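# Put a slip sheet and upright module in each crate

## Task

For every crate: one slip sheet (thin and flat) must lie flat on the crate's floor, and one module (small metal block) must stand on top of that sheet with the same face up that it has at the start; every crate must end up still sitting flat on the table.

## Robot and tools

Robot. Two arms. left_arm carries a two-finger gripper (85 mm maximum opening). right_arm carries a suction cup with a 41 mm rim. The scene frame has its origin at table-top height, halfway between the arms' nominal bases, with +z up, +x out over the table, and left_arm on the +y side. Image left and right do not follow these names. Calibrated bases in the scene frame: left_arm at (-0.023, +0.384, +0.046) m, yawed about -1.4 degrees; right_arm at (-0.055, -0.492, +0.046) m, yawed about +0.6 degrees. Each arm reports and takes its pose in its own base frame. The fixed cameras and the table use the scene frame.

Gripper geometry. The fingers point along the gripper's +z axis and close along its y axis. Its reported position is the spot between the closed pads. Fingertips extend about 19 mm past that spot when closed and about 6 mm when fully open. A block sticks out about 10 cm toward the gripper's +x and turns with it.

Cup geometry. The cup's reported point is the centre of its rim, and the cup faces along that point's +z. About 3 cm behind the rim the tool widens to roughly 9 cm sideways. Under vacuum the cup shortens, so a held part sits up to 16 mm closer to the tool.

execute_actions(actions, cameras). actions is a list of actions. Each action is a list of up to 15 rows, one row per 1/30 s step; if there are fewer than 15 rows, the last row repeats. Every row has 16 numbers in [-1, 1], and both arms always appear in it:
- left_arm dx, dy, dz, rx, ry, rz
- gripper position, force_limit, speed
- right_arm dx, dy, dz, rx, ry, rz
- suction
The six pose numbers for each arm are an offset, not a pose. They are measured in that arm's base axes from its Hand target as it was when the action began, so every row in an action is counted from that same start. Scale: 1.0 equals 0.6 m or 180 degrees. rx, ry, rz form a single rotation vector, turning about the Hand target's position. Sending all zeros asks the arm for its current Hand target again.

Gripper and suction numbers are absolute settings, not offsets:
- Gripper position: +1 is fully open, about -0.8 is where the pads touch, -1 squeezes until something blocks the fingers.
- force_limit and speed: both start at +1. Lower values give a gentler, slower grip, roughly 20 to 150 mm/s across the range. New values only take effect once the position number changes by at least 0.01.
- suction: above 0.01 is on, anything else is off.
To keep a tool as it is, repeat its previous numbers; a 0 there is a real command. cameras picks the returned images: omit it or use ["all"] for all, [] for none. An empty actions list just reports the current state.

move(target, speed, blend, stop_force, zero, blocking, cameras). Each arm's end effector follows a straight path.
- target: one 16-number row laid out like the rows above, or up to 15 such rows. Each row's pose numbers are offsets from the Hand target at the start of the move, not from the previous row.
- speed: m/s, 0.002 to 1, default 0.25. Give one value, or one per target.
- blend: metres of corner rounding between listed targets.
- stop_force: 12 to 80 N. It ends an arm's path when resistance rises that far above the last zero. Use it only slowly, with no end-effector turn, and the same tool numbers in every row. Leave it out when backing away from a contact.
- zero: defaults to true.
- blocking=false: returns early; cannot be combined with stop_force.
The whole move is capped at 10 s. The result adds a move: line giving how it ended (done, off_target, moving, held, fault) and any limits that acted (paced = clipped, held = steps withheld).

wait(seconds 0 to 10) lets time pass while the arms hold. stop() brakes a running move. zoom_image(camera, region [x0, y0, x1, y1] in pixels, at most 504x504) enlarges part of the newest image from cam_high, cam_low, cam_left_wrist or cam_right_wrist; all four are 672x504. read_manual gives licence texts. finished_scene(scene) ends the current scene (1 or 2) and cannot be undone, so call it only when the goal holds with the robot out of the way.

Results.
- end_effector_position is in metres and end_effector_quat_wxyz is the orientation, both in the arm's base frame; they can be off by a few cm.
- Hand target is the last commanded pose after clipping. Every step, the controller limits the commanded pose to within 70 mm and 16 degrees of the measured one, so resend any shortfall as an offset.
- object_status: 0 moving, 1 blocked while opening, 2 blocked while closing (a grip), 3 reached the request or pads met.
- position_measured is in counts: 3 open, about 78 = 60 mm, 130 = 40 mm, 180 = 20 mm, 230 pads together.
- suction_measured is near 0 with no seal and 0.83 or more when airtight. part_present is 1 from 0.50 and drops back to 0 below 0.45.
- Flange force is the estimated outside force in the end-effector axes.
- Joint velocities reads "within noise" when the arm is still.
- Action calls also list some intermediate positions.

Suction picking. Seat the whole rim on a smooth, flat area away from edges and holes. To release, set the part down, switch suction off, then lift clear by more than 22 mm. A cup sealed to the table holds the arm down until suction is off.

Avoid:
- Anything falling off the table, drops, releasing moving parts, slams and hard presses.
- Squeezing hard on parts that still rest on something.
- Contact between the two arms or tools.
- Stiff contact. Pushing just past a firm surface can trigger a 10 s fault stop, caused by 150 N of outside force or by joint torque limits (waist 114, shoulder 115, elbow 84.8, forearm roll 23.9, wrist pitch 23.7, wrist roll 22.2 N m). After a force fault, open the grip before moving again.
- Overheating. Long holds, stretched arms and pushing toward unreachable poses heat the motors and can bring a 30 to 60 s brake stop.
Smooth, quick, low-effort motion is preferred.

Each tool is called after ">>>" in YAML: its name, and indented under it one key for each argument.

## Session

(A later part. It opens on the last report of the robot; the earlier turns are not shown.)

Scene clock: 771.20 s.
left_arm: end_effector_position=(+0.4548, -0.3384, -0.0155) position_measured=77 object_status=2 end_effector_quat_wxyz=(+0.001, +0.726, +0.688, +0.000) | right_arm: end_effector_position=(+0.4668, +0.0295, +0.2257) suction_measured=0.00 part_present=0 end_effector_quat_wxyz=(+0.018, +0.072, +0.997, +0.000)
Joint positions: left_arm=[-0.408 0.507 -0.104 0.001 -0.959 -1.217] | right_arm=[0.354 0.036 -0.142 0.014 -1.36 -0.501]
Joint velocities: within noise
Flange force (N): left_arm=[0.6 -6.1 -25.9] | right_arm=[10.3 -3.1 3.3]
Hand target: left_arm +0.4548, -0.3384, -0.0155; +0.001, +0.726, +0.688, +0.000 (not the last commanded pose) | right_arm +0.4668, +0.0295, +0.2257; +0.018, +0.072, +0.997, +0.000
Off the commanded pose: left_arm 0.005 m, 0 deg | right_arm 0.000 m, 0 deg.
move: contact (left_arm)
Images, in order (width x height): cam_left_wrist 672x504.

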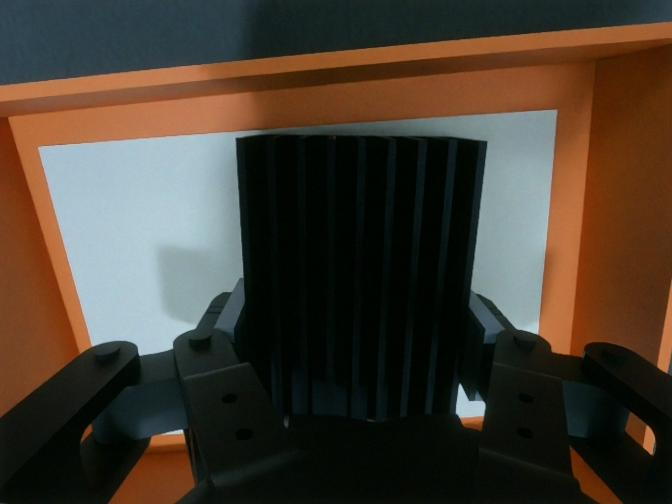

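>>> execute_actions:
  actions:
    - [[0,0,0.002,0,0,0,1,-0.7,-1,0,0,0,0,0,0,0]]
    - [[0,0,0,0,0,0,1,-0.7,-1,0,0,0,0,0,0,0]]
    - [[0,0,0,0,0,0,1,-0.7,-1,0,0,0,0,0,0,0]]
  cameras: []

>>> move:
  target:
    - [0,0,0.03,0,0,0,1,-0.7,-1,0,0,0,0,0,0,0]
    - [0.01,-0.03,0.3,0,0,0.011,1,-0.7,-1,0,0,0,0,0,0,0]
  speed: [0.08,0.2]

>>> zoom_image:
  camera: "cam_high"
  region: [270, 130, 390, 220]

>>> zoom_image:
  camera: "cam_low"
  region: [340, 230, 500, 310]

>>> zoom_image:
  camera: "cam_left_wrist"
  region: [150, 60, 500, 460]

Scene clock: 786.57 s.
left_arm: end_effector_position=(+0.4548, -0.3384, -0.0143) position_measured=3 object_status=3 end_effector_quat_wxyz=(+0.001, +0.726, +0.688, +0.000) | right_arm: end_effector_position=(+0.4668, +0.0295, +0.2257) suction_measured=0.00 part_present=0 end_effector_quat_wxyz=(+0.018, +0.072, +0.997, +0.000)
Joint positions: left_arm=[-0.408 0.505 -0.103 0.001 -0.961 -1.217] | right_arm=[0.354 0.036 -0.142 0.014 -1.36 -0.501]
Joint velocities: within noise
Flange force (N): left_arm=[-0.1 -4.5 -2.6] | right_arm=[10.3 -2.8 3.4]
Flange force at the end of the 1st action (N): left_arm=[-0.4 -5.1 -2.8] | right_arm=[9.8 -2.6 3.6]
Flange force at the end of the 2nd action (N): left_arm=[-0.3 -4.6 -2.7] | right_arm=[10.3 -2.9 3.3]
Hand target: left_arm +0.4548, -0.3384, -0.0143; +0.001, +0.726, +0.688, +0.000 | right_arm +0.4668, +0.0295, +0.2257; +0.018, +0.072, +0.997, +0.000
Off the commanded pose: left_arm 0.000 m, 0 deg | right_arm 0.000 m, 0 deg.
Step readings (end_effector_position of left_arm | right_arm; steps 1 to 15: 1st action; 16 to 30: 2nd action; 31 to 45: 3rd action):
0: (+0.4548, -0.3384, -0.0155) | (+0.4668, +0.0295, +0.2257)
1: (+0.4548, -0.3384, -0.0155) | (+0.4668, +0.0295, +0.2257)
2: (+0.4546, -0.3383, -0.0154) | (+0.4668, +0.0295, +0.2257)
4: (+0.4544, -0.3382, -0.0150) | (+0.4668, +0.0295, +0.2257)
8: (+0.4546, -0.3383, -0.0146) | (+0.4668, +0.0295, +0.2257)
15: (+0.4548, -0.3384, -0.0143) | (+0.4668, +0.0295, +0.2257)
16: (+0.4548, -0.3384, -0.0143) | (+0.4668, +0.0295, +0.2257)
17: (+0.4548, -0.3384, -0.0143) | (+0.4668, +0.0295, +0.2257)
19: (+0.4548, -0.3384, -0.0143) | (+0.4668, +0.0295, +0.2257)
23: (+0.4548, -0.3384, -0.0143) | (+0.4668, +0.0295, +0.2257)
30: (+0.4548, -0.3384, -0.0143) | (+0.4668, +0.0295, +0.2257)
31: (+0.4548, -0.3384, -0.0143) | (+0.4668, +0.0295, +0.2257)
32: (+0.4548, -0.3384, -0.0143) | (+0.4668, +0.0295, +0.2257)
34: (+0.4548, -0.3384, -0.0143) | (+0.4668, +0.0295, +0.2257)
38: (+0.4548, -0.3384, -0.0143) | (+0.4668, +0.0295, +0.2257)
45: (+0.4548, -0.3384, -0.0143) | (+0.4668, +0.0295, +0.2257)
No camera images: "cameras" was empty.

Scene clock: 788.07 s.
left_arm: end_effector_position=(+0.4608, -0.3564, +0.1658) position_measured=3 object_status=3 end_effector_quat_wxyz=(+0.001, +0.714, +0.700, +0.000) | right_arm: end_effector_position=(+0.4668, +0.0295, +0.2257) suction_measured=0.00 part_present=0 end_effector_quat_wxyz=(+0.018, +0.072, +0.997, +0.000)
Joint positions: left_arm=[-0.433 0.366 0.156 0.001 -1.359 -1.157] | right_arm=[0.354 0.036 -0.142 0.014 -1.36 -0.501]
Joint velocities: within noise
Flange force (N): left_arm=[0.4 -5.0 -0.2] | right_arm=[9.7 -2.6 3.2]
Hand target: left_arm +0.4608, -0.3564, +0.1657; +0.001, +0.714, +0.700, +0.000 | right_arm +0.4668, +0.0295, +0.2257; +0.018, +0.072, +0.997, +0.000
Off the commanded pose: left_arm 0.000 m, 0 deg | right_arm 0.000 m, 0 deg.
move: done

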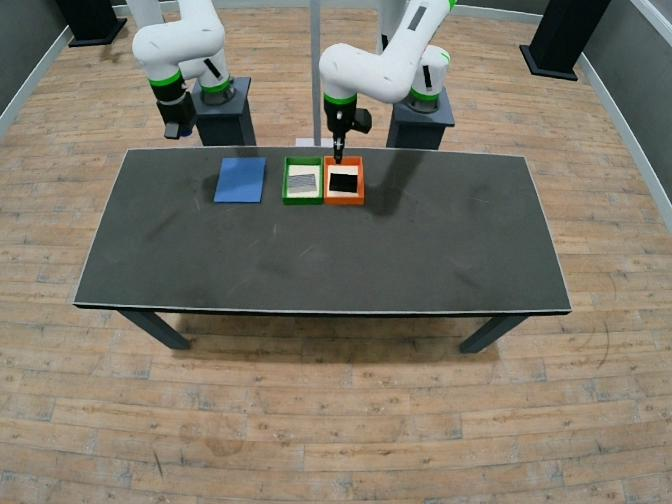

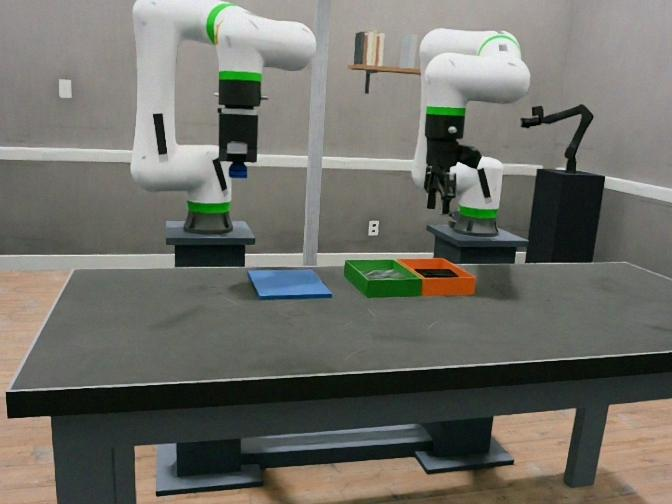

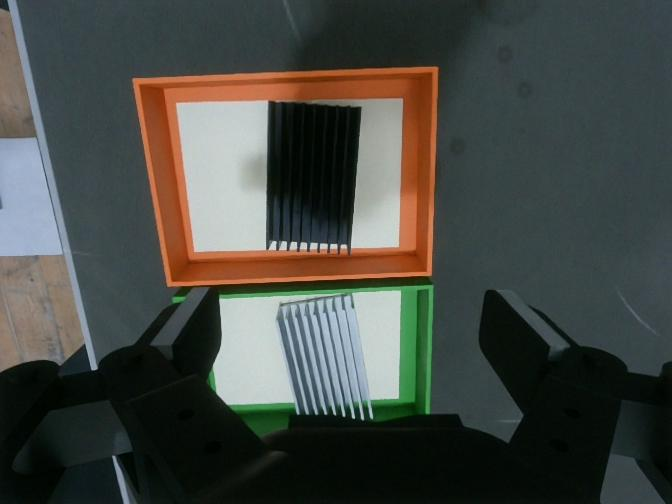

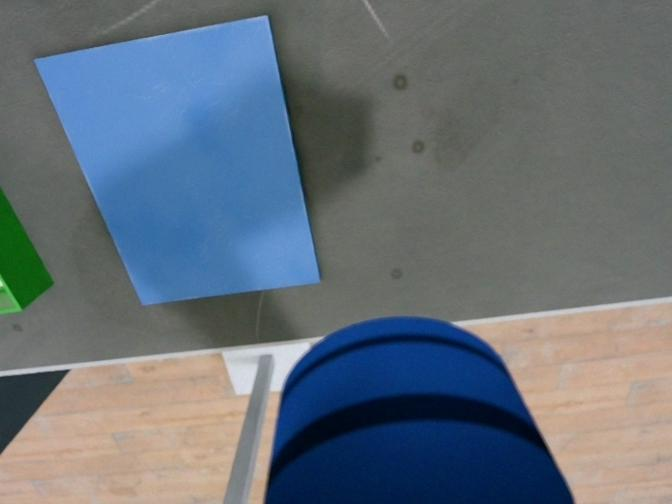

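Scaled by 4.200 from the camera's 672x504 image, which has a finer 960x720 frame.

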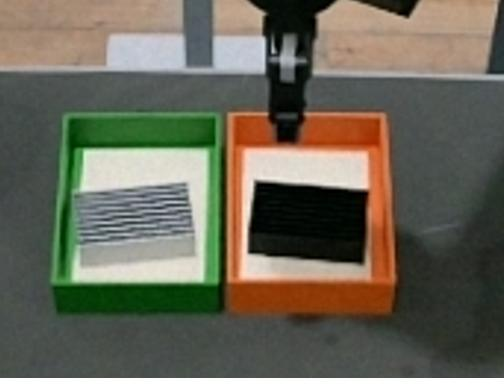

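Scaled by 3.150 from the camera's 672x504 image, which has a finer 960x720 frame.

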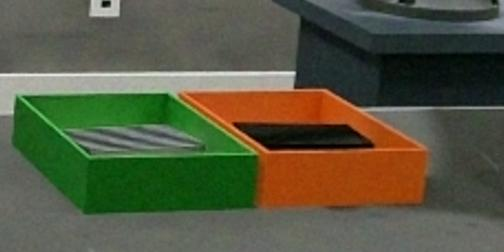

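Scaled by 1.260 from the camera's 672x504 image, which has a finer 960x720 frame.

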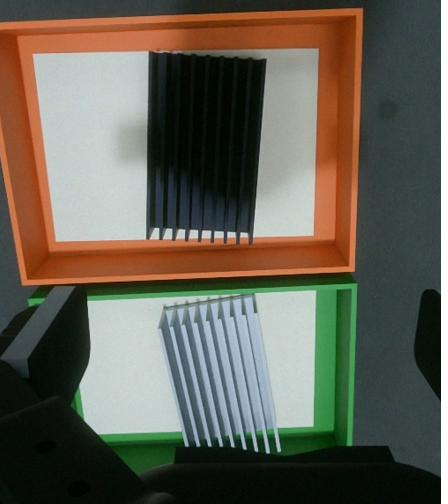

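>>> move:
  target: [0,-0.3,0,0,0,0,1,-0.7,-1,0,0,0,0,0,0,0]
  cameras: ["cam_left_wrist"]

>>> zoom_image:
  camera: "cam_left_wrist"
  region: [180, 30, 480, 300]

Scene clock: 798.53 s.
left_arm: end_effector_position=(+0.4608, -0.5363, +0.1657) position_measured=3 object_status=3 end_effector_quat_wxyz=(+0.001, +0.714, +0.700, +0.000) | right_arm: end_effector_position=(+0.4668, +0.0295, +0.2257) suction_measured=0.00 part_present=0 end_effector_quat_wxyz=(+0.018, +0.072, +0.997, +0.000)
Joint positions: left_arm=[-0.676 0.703 0.657 0.001 -1.524 -0.914] | right_arm=[0.354 0.036 -0.142 0.014 -1.36 -0.501]
Joint velocities: within noise
Flange force (N): left_arm=[3.4 -9.6 1.2] | right_arm=[10.3 -3.0 3.4]
Hand target: left_arm +0.4608, -0.5364, +0.1657; +0.001, +0.714, +0.700, +0.000 | right_arm +0.4668, +0.0295, +0.2257; +0.018, +0.072, +0.997, +0.000
Off the commanded pose: left_arm 0.000 m, 0 deg | right_arm 0.000 m, 0 deg.
move: done
Images, in order (width x height): cam_left_wrist 672x504.

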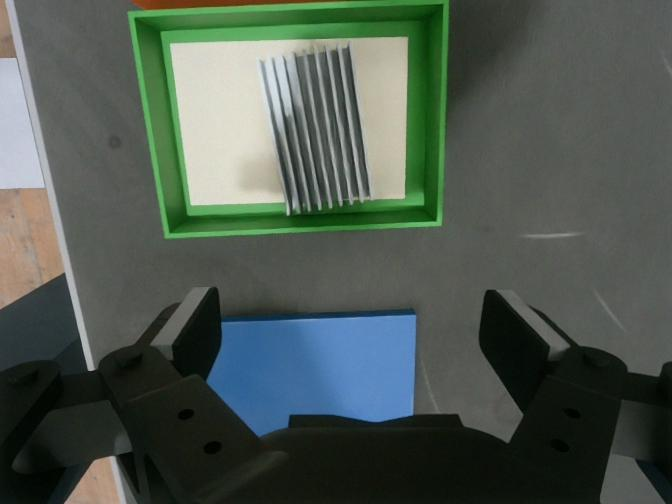

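Scaled by 1.680 from the camera's 672x504 image, which has a finer 960x720 frame.

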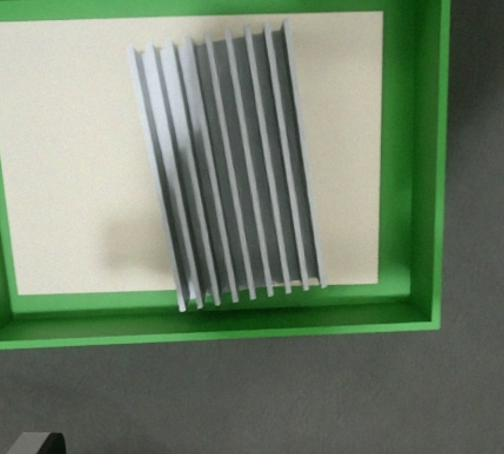

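>>> move:
  target:
    - [0.0017,0.0822,-0.15,0,0,0.0622,1,-0.7,-1,0,0,0,0,0,0,0]
    - [0.0017,0.0822,-0.297,0,0,0.0622,1,-0.7,-1,0,0,0,0,0,0,0]
  speed: [0.2,0.08]
  cameras: ["cam_left_wrist"]

>>> execute_actions:
  actions:
    - [[0,0,0,0,0,0,-1,-0.7,-1,0,0,0,0,0,0,0]]
    - [[0,0,0,0,0,0,-1,-0.7,-1,0,0,0,0,0,0,0]]
    - [[0,0,0,0,0,0,-1,-0.7,-1,0,0,0,0,0,0,0]]
  cameras: ["cam_left_wrist"]

Scene clock: 820.53 s.
left_arm: end_effector_position=(+0.4618, -0.4870, -0.0125) position_measured=3 object_status=3 end_effector_quat_wxyz=(+0.001, +0.642, +0.767, +0.000) | right_arm: end_effector_position=(+0.4668, +0.0295, +0.2257) suction_measured=0.00 part_present=0 end_effector_quat_wxyz=(+0.018, +0.072, +0.997, +0.000)
Joint positions: left_arm=[-0.617 0.728 0.267 0.001 -1.109 -0.778] | right_arm=[0.354 0.036 -0.142 0.014 -1.36 -0.501]
Joint velocities: within noise
Flange force (N): left_arm=[3.3 -6.0 -1.8] | right_arm=[10.2 -3.1 3.4]
Hand target: left_arm +0.4618, -0.4870, -0.0125; +0.001, +0.642, +0.767, +0.000 | right_arm +0.4668, +0.0295, +0.2257; +0.018, +0.072, +0.997, +0.000
Off the commanded pose: left_arm 0.000 m, 0 deg | right_arm 0.000 m, 0 deg.
move: done
Images, in order (width x height): cam_left_wrist 672x504.

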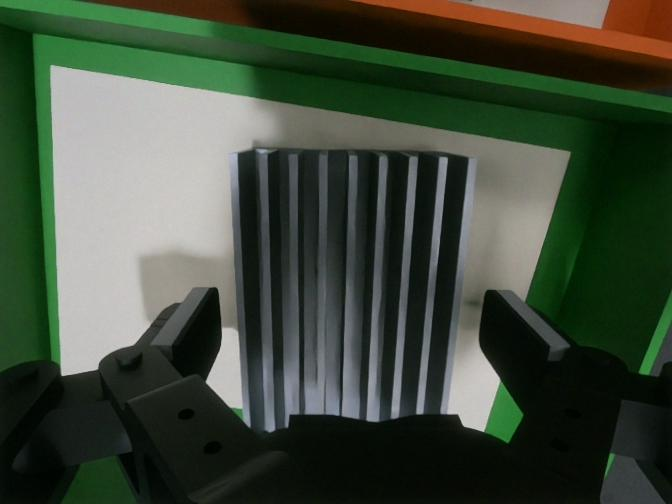

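Scene clock: 822.23 s.
left_arm: end_effector_position=(+0.4618, -0.4870, -0.0125) position_measured=78 object_status=2 end_effector_quat_wxyz=(+0.001, +0.642, +0.767, +0.000) | right_arm: end_effector_position=(+0.4668, +0.0295, +0.2257) suction_measured=0.00 part_present=0 end_effector_quat_wxyz=(+0.018, +0.072, +0.997, +0.000)
Joint positions: left_arm=[-0.617 0.728 0.267 0.001 -1.109 -0.778] | right_arm=[0.354 0.036 -0.142 0.014 -1.36 -0.501]
Joint velocities: within noise
Flange force (N): left_arm=[4.4 -6.0 -8.7] | right_arm=[10.6 -3.1 3.1]
Flange force at the end of the 1st action (N): left_arm=[3.8 -4.9 -2.2] | right_arm=[10.7 -3.2 2.8]
Flange force at the end of the 2nd action (N): left_arm=[3.8 -5.5 -2.0] | right_arm=[10.0 -2.7 3.0]
Hand target: left_arm +0.4618, -0.4870, -0.0125; +0.001, +0.642, +0.767, +0.000 | right_arm +0.4668, +0.0295, +0.2257; +0.018, +0.072, +0.997, +0.000
Off the commanded pose: left_arm 0.000 m, 0 deg | right_arm 0.000 m, 0 deg.
Step readings (end_effector_position of left_arm | right_arm; steps 1 to 15: 1st action; 16 to 30: 2nd action; 31 to 45: 3rd action):
0: (+0.4618, -0.4870, -0.0125) | (+0.4668, +0.0295, +0.2257)
1: (+0.4618, -0.4870, -0.0125) | (+0.4668, +0.0295, +0.2257)
2: (+0.4618, -0.4870, -0.0125) | (+0.4668, +0.0295, +0.2257)
4: (+0.4618, -0.4870, -0.0125) | (+0.4668, +0.0295, +0.2257)
8: (+0.4618, -0.4870, -0.0125) | (+0.4668, +0.0295, +0.2257)
15: (+0.4618, -0.4870, -0.0125) | (+0.4668, +0.0295, +0.2257)
16: (+0.4618, -0.4870, -0.0125) | (+0.4668, +0.0295, +0.2257)
17: (+0.4618, -0.4870, -0.0125) | (+0.4668, +0.0295, +0.2257)
19: (+0.4618, -0.4870, -0.0125) | (+0.4668, +0.0295, +0.2257)
23: (+0.4618, -0.4870, -0.0125) | (+0.4668, +0.0295, +0.2257)
30: (+0.4618, -0.4870, -0.0125) | (+0.4668, +0.0295, +0.2257)
31: (+0.4618, -0.4870, -0.0125) | (+0.4668, +0.0295, +0.2257)
32: (+0.4618, -0.4870, -0.0125) | (+0.4668, +0.0295, +0.2257)
34: (+0.4618, -0.4870, -0.0125) | (+0.4668, +0.0295, +0.2257)
38: (+0.4618, -0.4870, -0.0125) | (+0.4668, +0.0295, +0.2257)
45: (+0.4618, -0.4870, -0.0125) | (+0.4668, +0.0295, +0.2257)
Images, in order (width x height): cam_left_wrist 672x504.

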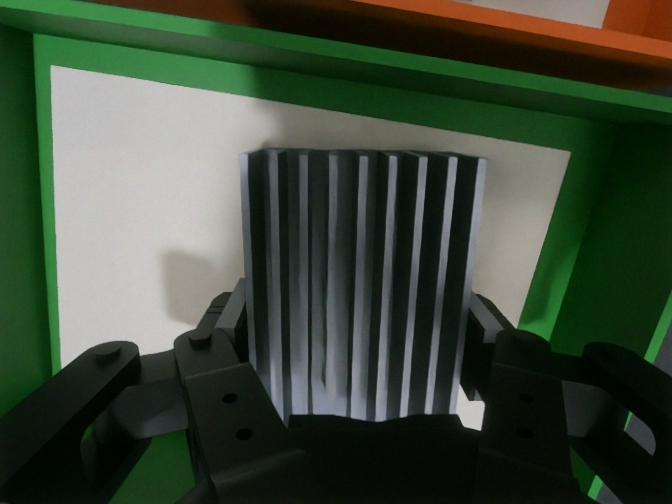

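>>> move:
  target:
    - [0,0,0.03,0,0,0,-1,-0.7,-1,0,0,0,0,0,0,0]
    - [0,0.013,0.03,0,0,-0.053,-1,-0.7,-1,0,0,0,0,0,0,0]
  speed: [0.05,0.1]
  cameras: ["cam_left_wrist"]

>>> move:
  target: [0,0,-0.045,0,0,0,-1,-0.7,-1,0,0,0,0,0,0,0]
  speed: 0.02
  stop_force: 12
  cameras: ["cam_left_wrist"]

Scene clock: 832.50 s.
left_arm: end_effector_position=(+0.4618, -0.4792, +0.0055) position_measured=78 object_status=2 end_effector_quat_wxyz=(+0.001, +0.704, +0.711, +0.000) | right_arm: end_effector_position=(+0.4668, +0.0295, +0.2257) suction_measured=0.00 part_present=0 end_effector_quat_wxyz=(+0.018, +0.072, +0.997, +0.000)
Joint positions: left_arm=[-0.607 0.695 0.258 0.001 -1.133 -0.954] | right_arm=[0.354 0.036 -0.142 0.014 -1.36 -0.501]
Joint velocities: within noise
Flange force (N): left_arm=[2.8 -5.8 0.2] | right_arm=[9.9 -2.8 3.3]
Hand target: left_arm +0.4618, -0.4792, +0.0055; +0.001, +0.704, +0.711, +0.000 | right_arm +0.4668, +0.0295, +0.2257; +0.018, +0.072, +0.997, +0.000
Off the commanded pose: left_arm 0.000 m, 0 deg | right_arm 0.000 m, 0 deg.
move: done
Images, in order (width x height): cam_left_wrist 672x504.

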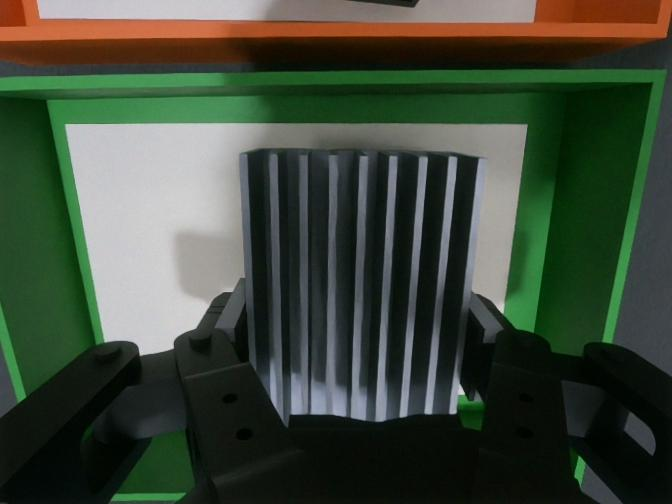

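Scene clock: 834.03 s.
left_arm: end_effector_position=(+0.4619, -0.4793, -0.0133) position_measured=78 object_status=2 end_effector_quat_wxyz=(+0.001, +0.704, +0.711, +0.000) | right_arm: end_effector_position=(+0.4668, +0.0295, +0.2257) suction_measured=0.00 part_present=0 end_effector_quat_wxyz=(+0.018, +0.072, +0.997, +0.000)
Joint positions: left_arm=[-0.607 0.716 0.245 0.001 -1.098 -0.954] | right_arm=[0.354 0.036 -0.142 0.014 -1.36 -0.501]
Joint velocities: within noise
Flange force (N): left_arm=[3.8 -6.4 -21.5] | right_arm=[10.8 -2.9 3.0]
Hand target: left_arm +0.4618, -0.4793, -0.0133; +0.001, +0.704, +0.711, +0.000 (not the last commanded pose) | right_arm +0.4668, +0.0295, +0.2257; +0.018, +0.072, +0.997, +0.000
Off the commanded pose: left_arm 0.008 m, 0 deg | right_arm 0.000 m, 0 deg.
move: contact (left_arm)
Images, in order (width x height): cam_left_wrist 672x504.

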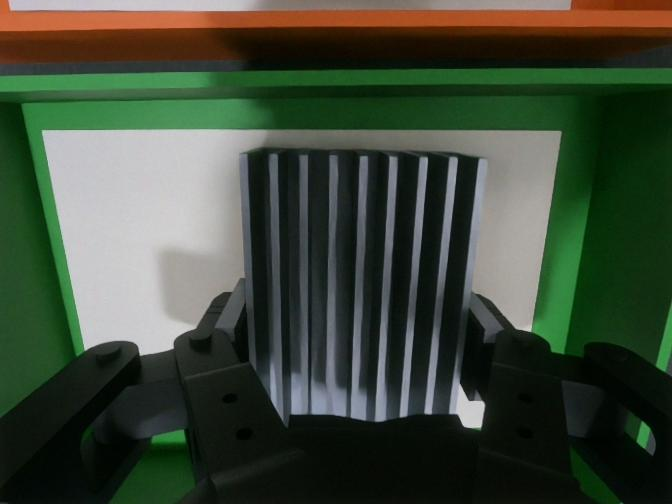

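Nicely centred. Release and look.

>>> execute_actions:
  actions:
    - [[0,0,0.002,0,0,0,1,-0.7,-1,0,0,0,0,0,0,0]]
    - [[0,0,0,0,0,0,1,-0.7,-1,0,0,0,0,0,0,0]]
    - [[0,0,0,0,0,0,1,-0.7,-1,0,0,0,0,0,0,0]]
  cameras: []

>>> move:
  target:
    - [0,0,0.03,0,0,0,1,-0.7,-1,0,0,0,0,0,0,0]
    - [0,0.02,0.35,0,0,0,1,-0.7,-1,0,0,0,0,0,0,0]
  speed: [0.08,0.2]
  cameras: ["cam_left_wrist","cam_high"]

>>> zoom_image:
  camera: "cam_left_wrist"
  region: [130, 0, 480, 300]

Scene clock: 843.53 s.
left_arm: end_effector_position=(+0.4618, -0.4793, -0.0121) position_measured=3 object_status=0 end_effector_quat_wxyz=(+0.001, +0.704, +0.711, +0.000) | right_arm: end_effector_position=(+0.4668, +0.0295, +0.2257) suction_measured=0.00 part_present=0 end_effector_quat_wxyz=(+0.018, +0.072, +0.997, +0.000)
Joint positions: left_arm=[-0.607 0.715 0.246 0.001 -1.1 -0.954] | right_arm=[0.354 0.036 -0.142 0.014 -1.36 -0.501]
Joint velocities: within noise
Flange force (N): left_arm=[2.7 -5.9 -2.1] | right_arm=[10.0 -2.9 3.3]
Flange force at the end of the 1st action (N): left_arm=[2.9 -5.4 -2.2] | right_arm=[10.5 -2.9 3.1]
Flange force at the end of the 2nd action (N): left_arm=[2.3 -6.2 -2.1] | right_arm=[10.0 -2.8 3.6]
Hand target: left_arm +0.4618, -0.4793, -0.0121; +0.001, +0.704, +0.711, +0.000 | right_arm +0.4668, +0.0295, +0.2257; +0.018, +0.072, +0.997, +0.000
Off the commanded pose: left_arm 0.000 m, 0 deg | right_arm 0.000 m, 0 deg.
Step readings (end_effector_position of left_arm | right_arm; steps 1 to 15: 1st action; 16 to 30: 2nd action; 31 to 45: 3rd action):
0: (+0.4618, -0.4793, -0.0133) | (+0.4668, +0.0295, +0.2257)
1: (+0.4618, -0.4793, -0.0133) | (+0.4668, +0.0295, +0.2257)
2: (+0.4617, -0.4791, -0.0132) | (+0.4668, +0.0295, +0.2257)
4: (+0.4615, -0.4790, -0.0130) | (+0.4668, +0.0295, +0.2257)
8: (+0.4617, -0.4792, -0.0124) | (+0.4668, +0.0295, +0.2257)
15: (+0.4618, -0.4793, -0.0121) | (+0.4668, +0.0295, +0.2257)
16: (+0.4618, -0.4793, -0.0121) | (+0.4668, +0.0295, +0.2257)
17: (+0.4618, -0.4793, -0.0121) | (+0.4668, +0.0295, +0.2257)
19: (+0.4618, -0.4793, -0.0121) | (+0.4668, +0.0295, +0.2257)
23: (+0.4618, -0.4793, -0.0121) | (+0.4668, +0.0295, +0.2257)
30: (+0.4618, -0.4793, -0.0121) | (+0.4668, +0.0295, +0.2257)
31: (+0.4618, -0.4793, -0.0121) | (+0.4668, +0.0295, +0.2257)
32: (+0.4618, -0.4793, -0.0121) | (+0.4668, +0.0295, +0.2257)
34: (+0.4618, -0.4793, -0.0121) | (+0.4668, +0.0295, +0.2257)
38: (+0.4618, -0.4793, -0.0121) | (+0.4668, +0.0295, +0.2257)
45: (+0.4618, -0.4793, -0.0121) | (+0.4668, +0.0295, +0.2257)
No camera images: "cameras" was empty.

Scene clock: 845.17 s.
left_arm: end_effector_position=(+0.4618, -0.4673, +0.1980) position_measured=3 object_status=3 end_effector_quat_wxyz=(+0.001, +0.704, +0.711, +0.000) | right_arm: end_effector_position=(+0.4668, +0.0295, +0.2257) suction_measured=0.00 part_present=0 end_effector_quat_wxyz=(+0.018, +0.072, +0.997, +0.000)
Joint positions: left_arm=[-0.592 0.55 0.493 0.001 -1.513 -0.969] | right_arm=[0.354 0.036 -0.142 0.014 -1.36 -0.501]
Joint velocities: within noise
Flange force (N): left_arm=[8.3 -11.3 5.1] | right_arm=[9.7 -2.6 3.5]
Hand target: left_arm +0.4618, -0.4673, +0.1979; +0.001, +0.704, +0.711, +0.000 | right_arm +0.4668, +0.0295, +0.2257; +0.018, +0.072, +0.997, +0.000
Off the commanded pose: left_arm 0.000 m, 0 deg | right_arm 0.000 m, 0 deg.
move: done
Images, in order (width x height): cam_high 672x504, cam_left_wrist 672x504.

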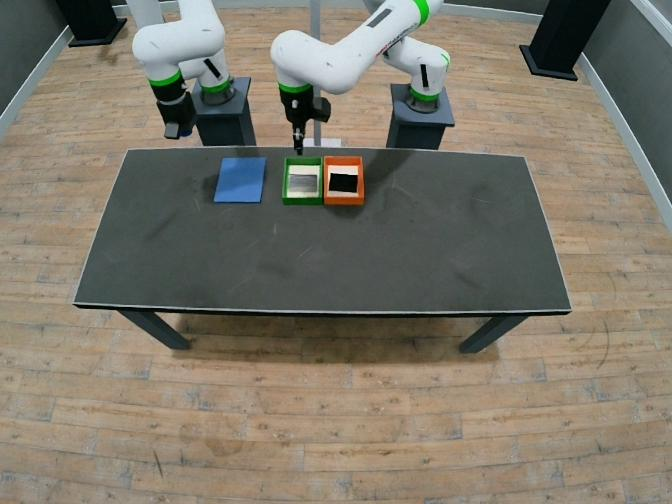

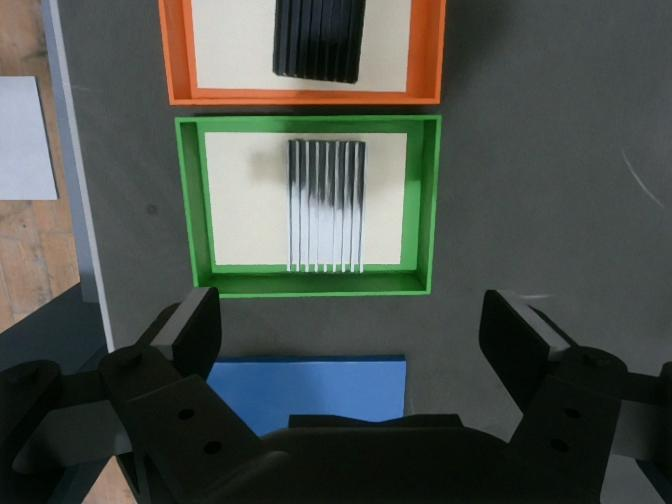

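Scaled by 1.440 from the camera's 672x504 image, which has a finer 960x720 frame.

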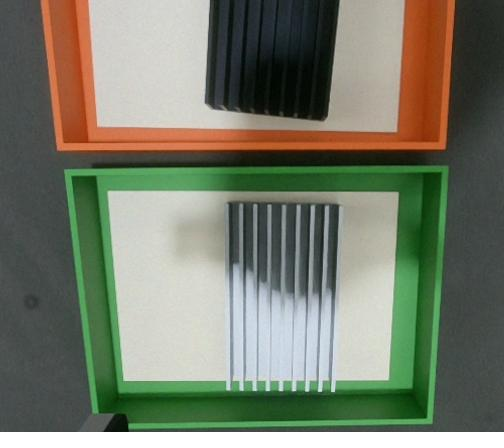

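>>> move:
  target: [0,0.33,-0.08,0,0,0,1,-0.7,-1,0,0,0,0,0,0,0]
  cameras: ["cam_left_wrist"]

>>> zoom_image:
  camera: "cam_left_wrist"
  region: [150, 60, 450, 310]

Scene clock: 858.43 s.
left_arm: end_effector_position=(+0.4618, -0.2694, +0.1500) position_measured=3 object_status=3 end_effector_quat_wxyz=(+0.001, +0.704, +0.711, +0.000) | right_arm: end_effector_position=(+0.4668, +0.0295, +0.2257) suction_measured=0.00 part_present=0 end_effector_quat_wxyz=(+0.018, +0.072, +0.997, +0.000)
Joint positions: left_arm=[-0.281 0.259 -0.022 0.002 -1.289 -1.28] | right_arm=[0.354 0.036 -0.142 0.014 -1.36 -0.501]
Joint velocities: within noise
Flange force (N): left_arm=[0.6 -5.2 0.1] | right_arm=[9.6 -2.6 3.6]
Hand target: left_arm +0.4618, -0.2693, +0.1499; +0.001, +0.704, +0.711, +0.000 | right_arm +0.4668, +0.0295, +0.2257; +0.018, +0.072, +0.997, +0.000
Off the commanded pose: left_arm 0.000 m, 0 deg | right_arm 0.000 m, 0 deg.
move: done
Images, in order (width x height): cam_left_wrist 672x504.

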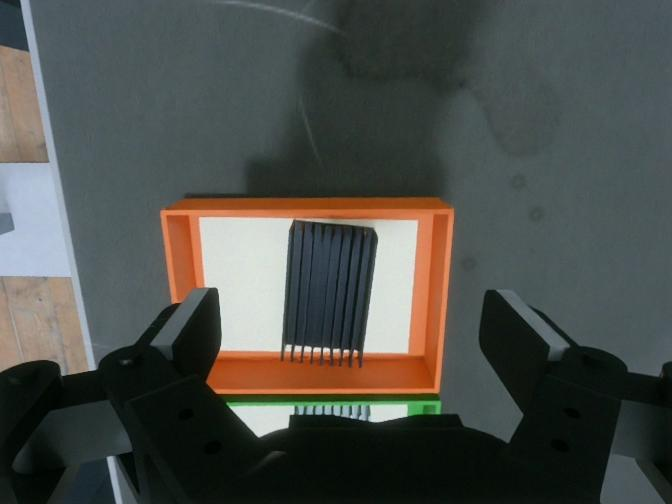

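Scaled by 1.680 from the camera's 672x504 image, which has a finer 960x720 frame.

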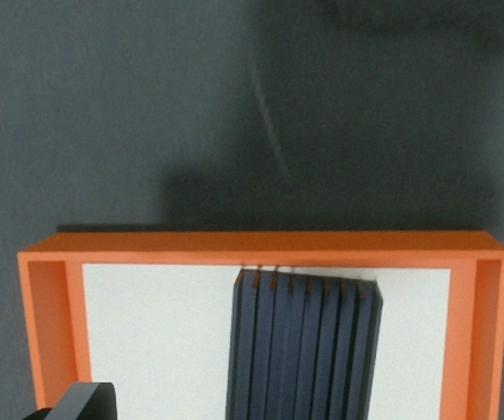

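>>> move:
  target:
    - [-0.0117,-0.1148,-0.15,0,0,-0.0203,1,-0.7,-1,0,0,0,0,0,0,0]
    - [-0.0117,-0.1148,-0.2725,0,0,-0.0203,1,-0.7,-1,0,0,0,0,0,0,0]
  speed: [0.2,0.08]
  cameras: ["cam_left_wrist"]

>>> execute_actions:
  actions:
    - [[0,0,0,0,0,0,-1,-0.7,-1,0,0,0,0,0,0,0]]
    - [[0,0,0,0,0,0,-1,-0.7,-1,0,0,0,0,0,0,0]]
    - [[0,0,0,0,0,0,-1,-0.7,-1,0,0,0,0,0,0,0]]
  cameras: []

>>> move:
  target:
    - [0,0,0.03,0,0,0,-1,-0.7,-1,0,0,0,0,0,0,0]
    - [0,-0.007,0.03,0,0,0.014,-1,-0.7,-1,0,0,0,0,0,0,0]
  speed: [0.05,0.1]
  cameras: ["cam_left_wrist"]

>>> move:
  target: [0,0,-0.045,0,0,0,-1,-0.7,-1,0,0,0,0,0,0,0]
  speed: 0.02
  stop_force: 12
  cameras: ["cam_left_wrist"]

Scene clock: 886.47 s.
left_arm: end_effector_position=(+0.4548, -0.3381, -0.0136) position_measured=3 object_status=3 end_effector_quat_wxyz=(+0.001, +0.726, +0.688, +0.000) | right_arm: end_effector_position=(+0.4668, +0.0295, +0.2257) suction_measured=0.00 part_present=0 end_effector_quat_wxyz=(+0.018, +0.072, +0.997, +0.000)
Joint positions: left_arm=[-0.407 0.504 -0.103 0.001 -0.963 -1.218] | right_arm=[0.354 0.036 -0.142 0.014 -1.36 -0.501]
Joint velocities: within noise
Flange force (N): left_arm=[0.1 -4.8 -2.5] | right_arm=[10.5 -3.0 3.4]
Hand target: left_arm +0.4548, -0.3382, -0.0136; +0.001, +0.726, +0.688, +0.000 | right_arm +0.4668, +0.0295, +0.2257; +0.018, +0.072, +0.997, +0.000
Off the commanded pose: left_arm 0.000 m, 0 deg | right_arm 0.000 m, 0 deg.
move: done
Images, in order (width x height): cam_left_wrist 672x504.

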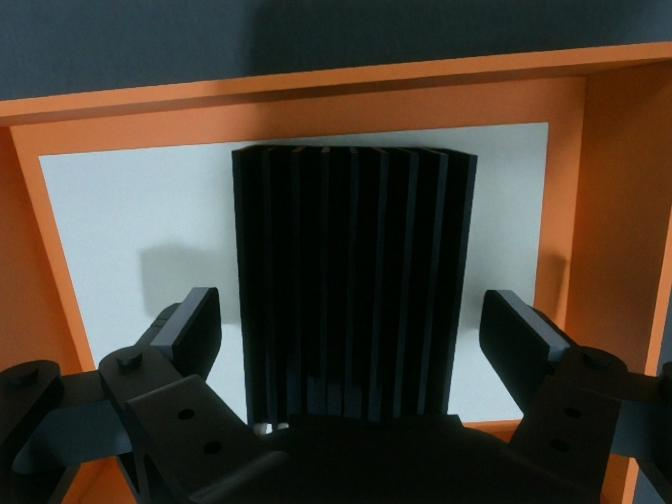

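Scene clock: 888.17 s.
left_arm: end_effector_position=(+0.4548, -0.3382, -0.0136) position_measured=77 object_status=0 end_effector_quat_wxyz=(+0.001, +0.726, +0.688, +0.000) | right_arm: end_effector_position=(+0.4668, +0.0295, +0.2257) suction_measured=0.00 part_present=0 end_effector_quat_wxyz=(+0.018, +0.072, +0.997, +0.000)
Joint positions: left_arm=[-0.407 0.504 -0.103 0.002 -0.963 -1.218] | right_arm=[0.354 0.036 -0.142 0.014 -1.36 -0.501]
Joint velocities: within noise
Flange force (N): left_arm=[0.6 -5.8 -11.9] | right_arm=[10.0 -2.7 3.4]
Flange force at the end of the 1st action (N): left_arm=[-0.4 -4.8 -2.6] | right_arm=[10.4 -3.1 3.3]
Flange force at the end of the 2nd action (N): left_arm=[-0.8 -4.9 -2.8] | right_arm=[10.2 -3.2 2.8]
Hand target: left_arm +0.4548, -0.3382, -0.0136; +0.001, +0.726, +0.688, +0.000 | right_arm +0.4668, +0.0295, +0.2257; +0.018, +0.072, +0.997, +0.000
Off the commanded pose: left_arm 0.000 m, 0 deg | right_arm 0.000 m, 0 deg.
Step readings (end_effector_position of left_arm | right_arm; steps 1 to 15: 1st action; 16 to 30: 2nd action; 31 to 45: 3rd action):
0: (+0.4548, -0.3381, -0.0136) | (+0.4668, +0.0295, +0.2257)
1: (+0.4548, -0.3381, -0.0136) | (+0.4668, +0.0295, +0.2257)
2: (+0.4548, -0.3381, -0.0136) | (+0.4668, +0.0295, +0.2257)
4: (+0.4548, -0.3381, -0.0136) | (+0.4668, +0.0295, +0.2257)
8: (+0.4548, -0.3381, -0.0136) | (+0.4668, +0.0295, +0.2257)
15: (+0.4548, -0.3382, -0.0136) | (+0.4668, +0.0295, +0.2257)
16: (+0.4548, -0.3382, -0.0136) | (+0.4668, +0.0295, +0.2257)
17: (+0.4548, -0.3382, -0.0136) | (+0.4668, +0.0295, +0.2257)
19: (+0.4548, -0.3382, -0.0136) | (+0.4668, +0.0295, +0.2257)
23: (+0.4548, -0.3382, -0.0136) | (+0.4668, +0.0295, +0.2257)
30: (+0.4548, -0.3382, -0.0136) | (+0.4668, +0.0295, +0.2257)
31: (+0.4548, -0.3382, -0.0136) | (+0.4668, +0.0295, +0.2257)
32: (+0.4548, -0.3382, -0.0136) | (+0.4668, +0.0295, +0.2257)
34: (+0.4548, -0.3382, -0.0136) | (+0.4668, +0.0295, +0.2257)
38: (+0.4548, -0.3382, -0.0136) | (+0.4668, +0.0295, +0.2257)
45: (+0.4548, -0.3382, -0.0136) | (+0.4668, +0.0295, +0.2257)
No camera images: "cameras" was empty.

Scene clock: 889.13 s.
left_arm: end_effector_position=(+0.4548, -0.3424, +0.0045) position_measured=77 object_status=2 end_effector_quat_wxyz=(+0.001, +0.711, +0.704, +0.000) | right_arm: end_effector_position=(+0.4668, +0.0295, +0.2257) suction_measured=0.00 part_present=0 end_effector_quat_wxyz=(+0.018, +0.072, +0.997, +0.000)
Joint positions: left_arm=[-0.414 0.485 -0.082 0.002 -1.002 -1.167] | right_arm=[0.354 0.036 -0.142 0.014 -1.36 -0.501]
Joint velocities: within noise
Flange force (N): left_arm=[0.4 -5.5 -0.2] | right_arm=[10.2 -3.1 3.2]
Hand target: left_arm +0.4548, -0.3424, +0.0044; +0.001, +0.711, +0.704, +0.000 | right_arm +0.4668, +0.0295, +0.2257; +0.018, +0.072, +0.997, +0.000
Off the commanded pose: left_arm 0.000 m, 0 deg | right_arm 0.000 m, 0 deg.
move: done
Images, in order (width x height): cam_left_wrist 672x504.

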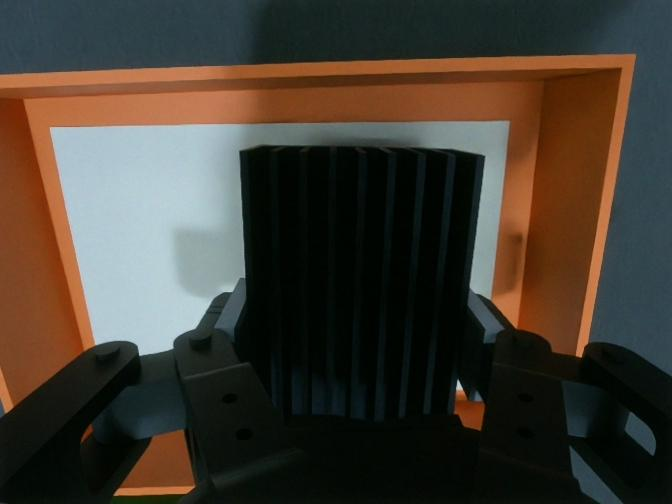

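Scene clock: 890.67 s.
left_arm: end_effector_position=(+0.4549, -0.3424, -0.0142) position_measured=77 object_status=2 end_effector_quat_wxyz=(+0.001, +0.711, +0.704, +0.000) | right_arm: end_effector_position=(+0.4668, +0.0295, +0.2257) suction_measured=0.00 part_present=0 end_effector_quat_wxyz=(+0.018, +0.072, +0.997, +0.000)
Joint positions: left_arm=[-0.414 0.51 -0.095 0.001 -0.964 -1.167] | right_arm=[0.354 0.036 -0.142 0.014 -1.36 -0.501]
Joint velocities: within noise
Flange force (N): left_arm=[2.4 -5.6 -25.6] | right_arm=[9.9 -2.7 3.1]
Hand target: left_arm +0.4549, -0.3424, -0.0142; +0.001, +0.711, +0.704, +0.000 (not the last commanded pose) | right_arm +0.4668, +0.0295, +0.2257; +0.018, +0.072, +0.997, +0.000
Off the commanded pose: left_arm 0.008 m, 0 deg | right_arm 0.000 m, 0 deg.
move: contact (left_arm)
Images, in order (width x height): cam_left_wrist 672x504.

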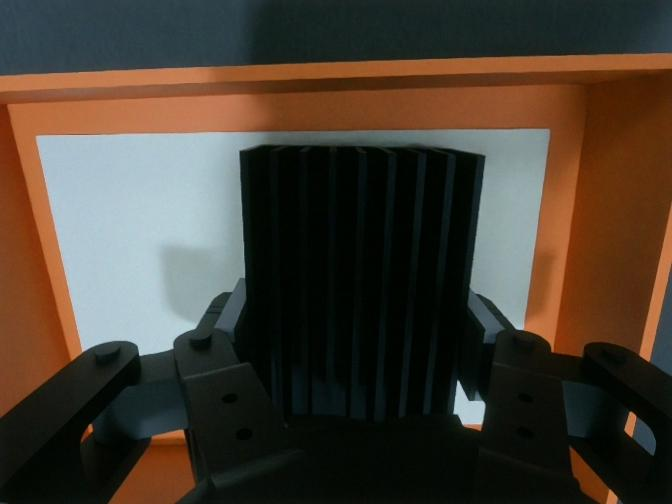

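>>> execute_actions:
  actions:
    - [[0,0,0.002,0,0,0,1,-0.7,-1,0,0,0,0,0,0,0]]
    - [[0,0,0,0,0,0,1,-0.7,-1,0,0,0,0,0,0,0]]
    - [[0,0,0,0,0,0,1,-0.7,-1,0,0,0,0,0,0,0]]
  cameras: []

>>> move:
  target:
    - [0,0,0.03,0,0,0,1,-0.7,-1,0,0,0,0,0,0,0]
    - [0,0.1,0.35,0,0,0,1,-0.7,-1,0,0,0,0,0,0,0]
  speed: [0.08,0.25]

>>> zoom_image:
  camera: "cam_high"
  region: [270, 130, 390, 220]

Scene clock: 903.27 s.
left_arm: end_effector_position=(+0.4549, -0.3424, -0.0130) position_measured=3 object_status=3 end_effector_quat_wxyz=(+0.001, +0.711, +0.704, +0.000) | right_arm: end_effector_position=(+0.4668, +0.0295, +0.2257) suction_measured=0.00 part_present=0 end_effector_quat_wxyz=(+0.018, +0.072, +0.997, +0.000)
Joint positions: left_arm=[-0.414 0.508 -0.095 0.001 -0.967 -1.167] | right_arm=[0.354 0.036 -0.142 0.014 -1.36 -0.501]
Joint velocities: within noise
Flange force (N): left_arm=[0.5 -5.0 -2.7] | right_arm=[10.1 -2.9 3.4]
Flange force at the end of the 1st action (N): left_arm=[-0.3 -4.4 -2.6] | right_arm=[10.1 -2.9 3.4]
Flange force at the end of the 2nd action (N): left_arm=[0.7 -5.0 -2.7] | right_arm=[10.5 -3.3 3.1]
Hand target: left_arm +0.4549, -0.3424, -0.0130; +0.001, +0.711, +0.704, +0.000 | right_arm +0.4668, +0.0295, +0.2257; +0.018, +0.072, +0.997, +0.000
Off the commanded pose: left_arm 0.000 m, 0 deg | right_arm 0.000 m, 0 deg.
Step readings (end_effector_position of left_arm | right_arm; steps 1 to 15: 1st action; 16 to 30: 2nd action; 31 to 45: 3rd action):
0: (+0.4549, -0.3424, -0.0142) | (+0.4668, +0.0295, +0.2257)
1: (+0.4548, -0.3423, -0.0142) | (+0.4668, +0.0295, +0.2257)
2: (+0.4546, -0.3423, -0.0140) | (+0.4668, +0.0295, +0.2257)
4: (+0.4544, -0.3422, -0.0137) | (+0.4668, +0.0295, +0.2257)
8: (+0.4547, -0.3423, -0.0132) | (+0.4668, +0.0295, +0.2257)
15: (+0.4549, -0.3424, -0.0130) | (+0.4668, +0.0295, +0.2257)
16: (+0.4549, -0.3424, -0.0130) | (+0.4668, +0.0295, +0.2257)
17: (+0.4549, -0.3424, -0.0130) | (+0.4668, +0.0295, +0.2257)
19: (+0.4549, -0.3424, -0.0130) | (+0.4668, +0.0295, +0.2257)
23: (+0.4549, -0.3424, -0.0130) | (+0.4668, +0.0295, +0.2257)
30: (+0.4549, -0.3424, -0.0130) | (+0.4668, +0.0295, +0.2257)
31: (+0.4549, -0.3424, -0.0130) | (+0.4668, +0.0295, +0.2257)
32: (+0.4549, -0.3424, -0.0130) | (+0.4668, +0.0295, +0.2257)
34: (+0.4549, -0.3424, -0.0130) | (+0.4668, +0.0295, +0.2257)
38: (+0.4549, -0.3424, -0.0130) | (+0.4668, +0.0295, +0.2257)
45: (+0.4549, -0.3424, -0.0130) | (+0.4668, +0.0295, +0.2257)
No camera images: "cameras" was empty.

Scene clock: 904.77 s.
left_arm: end_effector_position=(+0.4548, -0.2824, +0.1970) position_measured=3 object_status=3 end_effector_quat_wxyz=(+0.001, +0.711, +0.704, +0.000) | right_arm: end_effector_position=(+0.4668, +0.0295, +0.2257) suction_measured=0.00 part_present=0 end_effector_quat_wxyz=(+0.018, +0.072, +0.997, +0.000)
Joint positions: left_arm=[-0.31 0.235 0.061 0.001 -1.396 -1.271] | right_arm=[0.354 0.036 -0.142 0.014 -1.36 -0.501]
Joint velocities: within noise
Flange force (N): left_arm=[0.8 -7.0 1.5] | right_arm=[9.7 -3.1 3.1]
Hand target: left_arm +0.4549, -0.2824, +0.1970; +0.001, +0.711, +0.704, +0.000 | right_arm +0.4668, +0.0295, +0.2257; +0.018, +0.072, +0.997, +0.000
Off the commanded pose: left_arm 0.000 m, 0 deg | right_arm 0.000 m, 0 deg.
move: done

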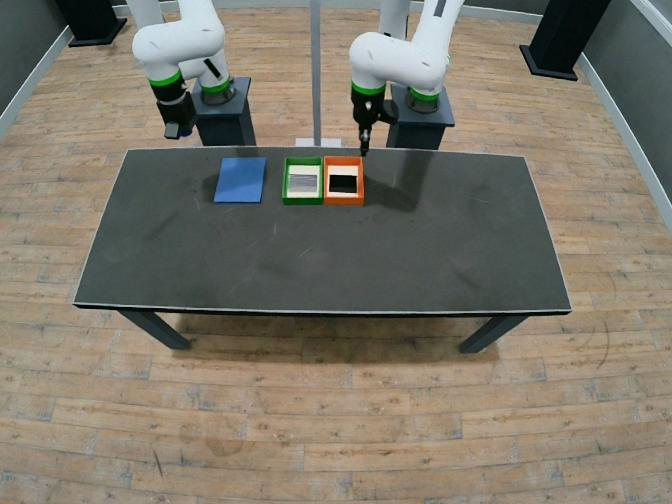

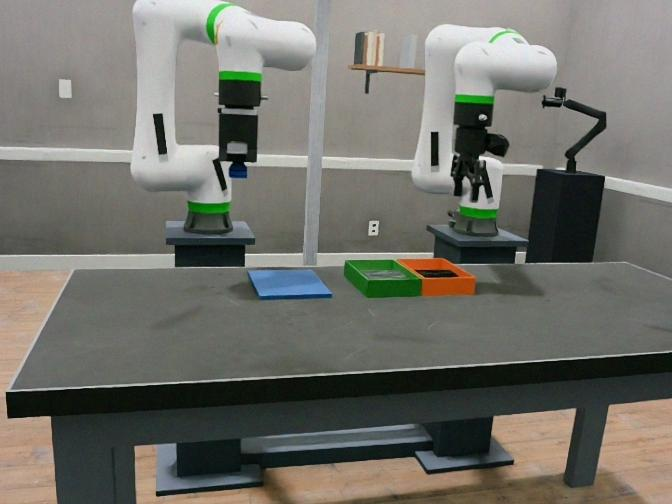

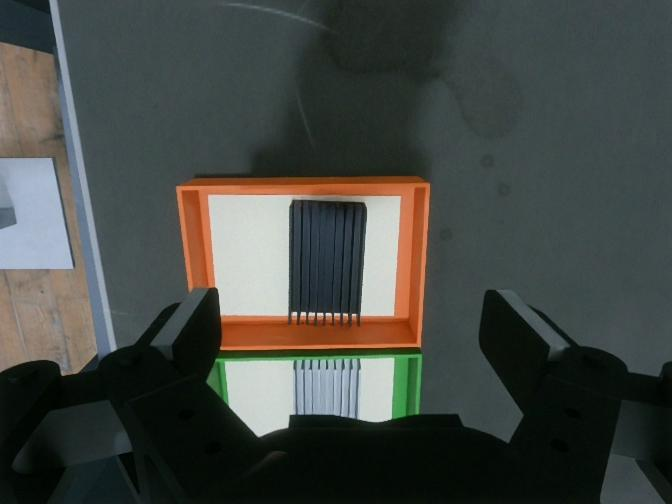

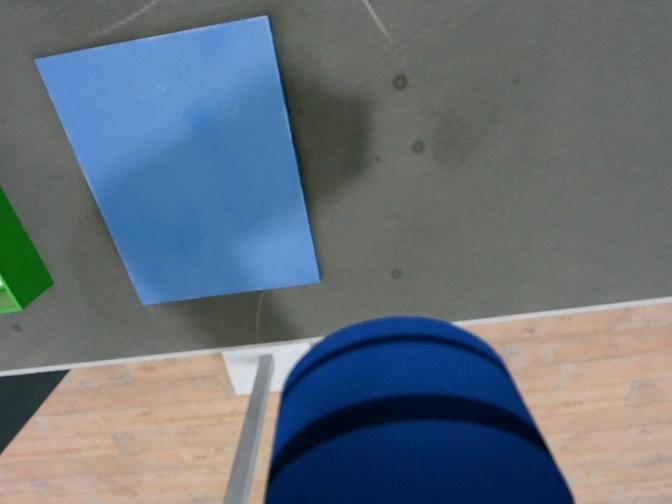

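Scaled by 4.200 from the camera's 672x504 image, which has a finer 960x720 frame.

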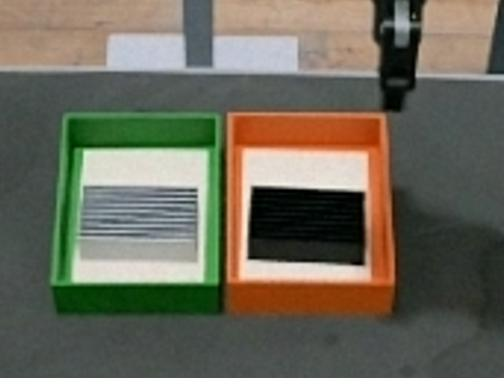

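Good.

>>> finished_scene:
  scene: 1

The scene is finished: the task was done.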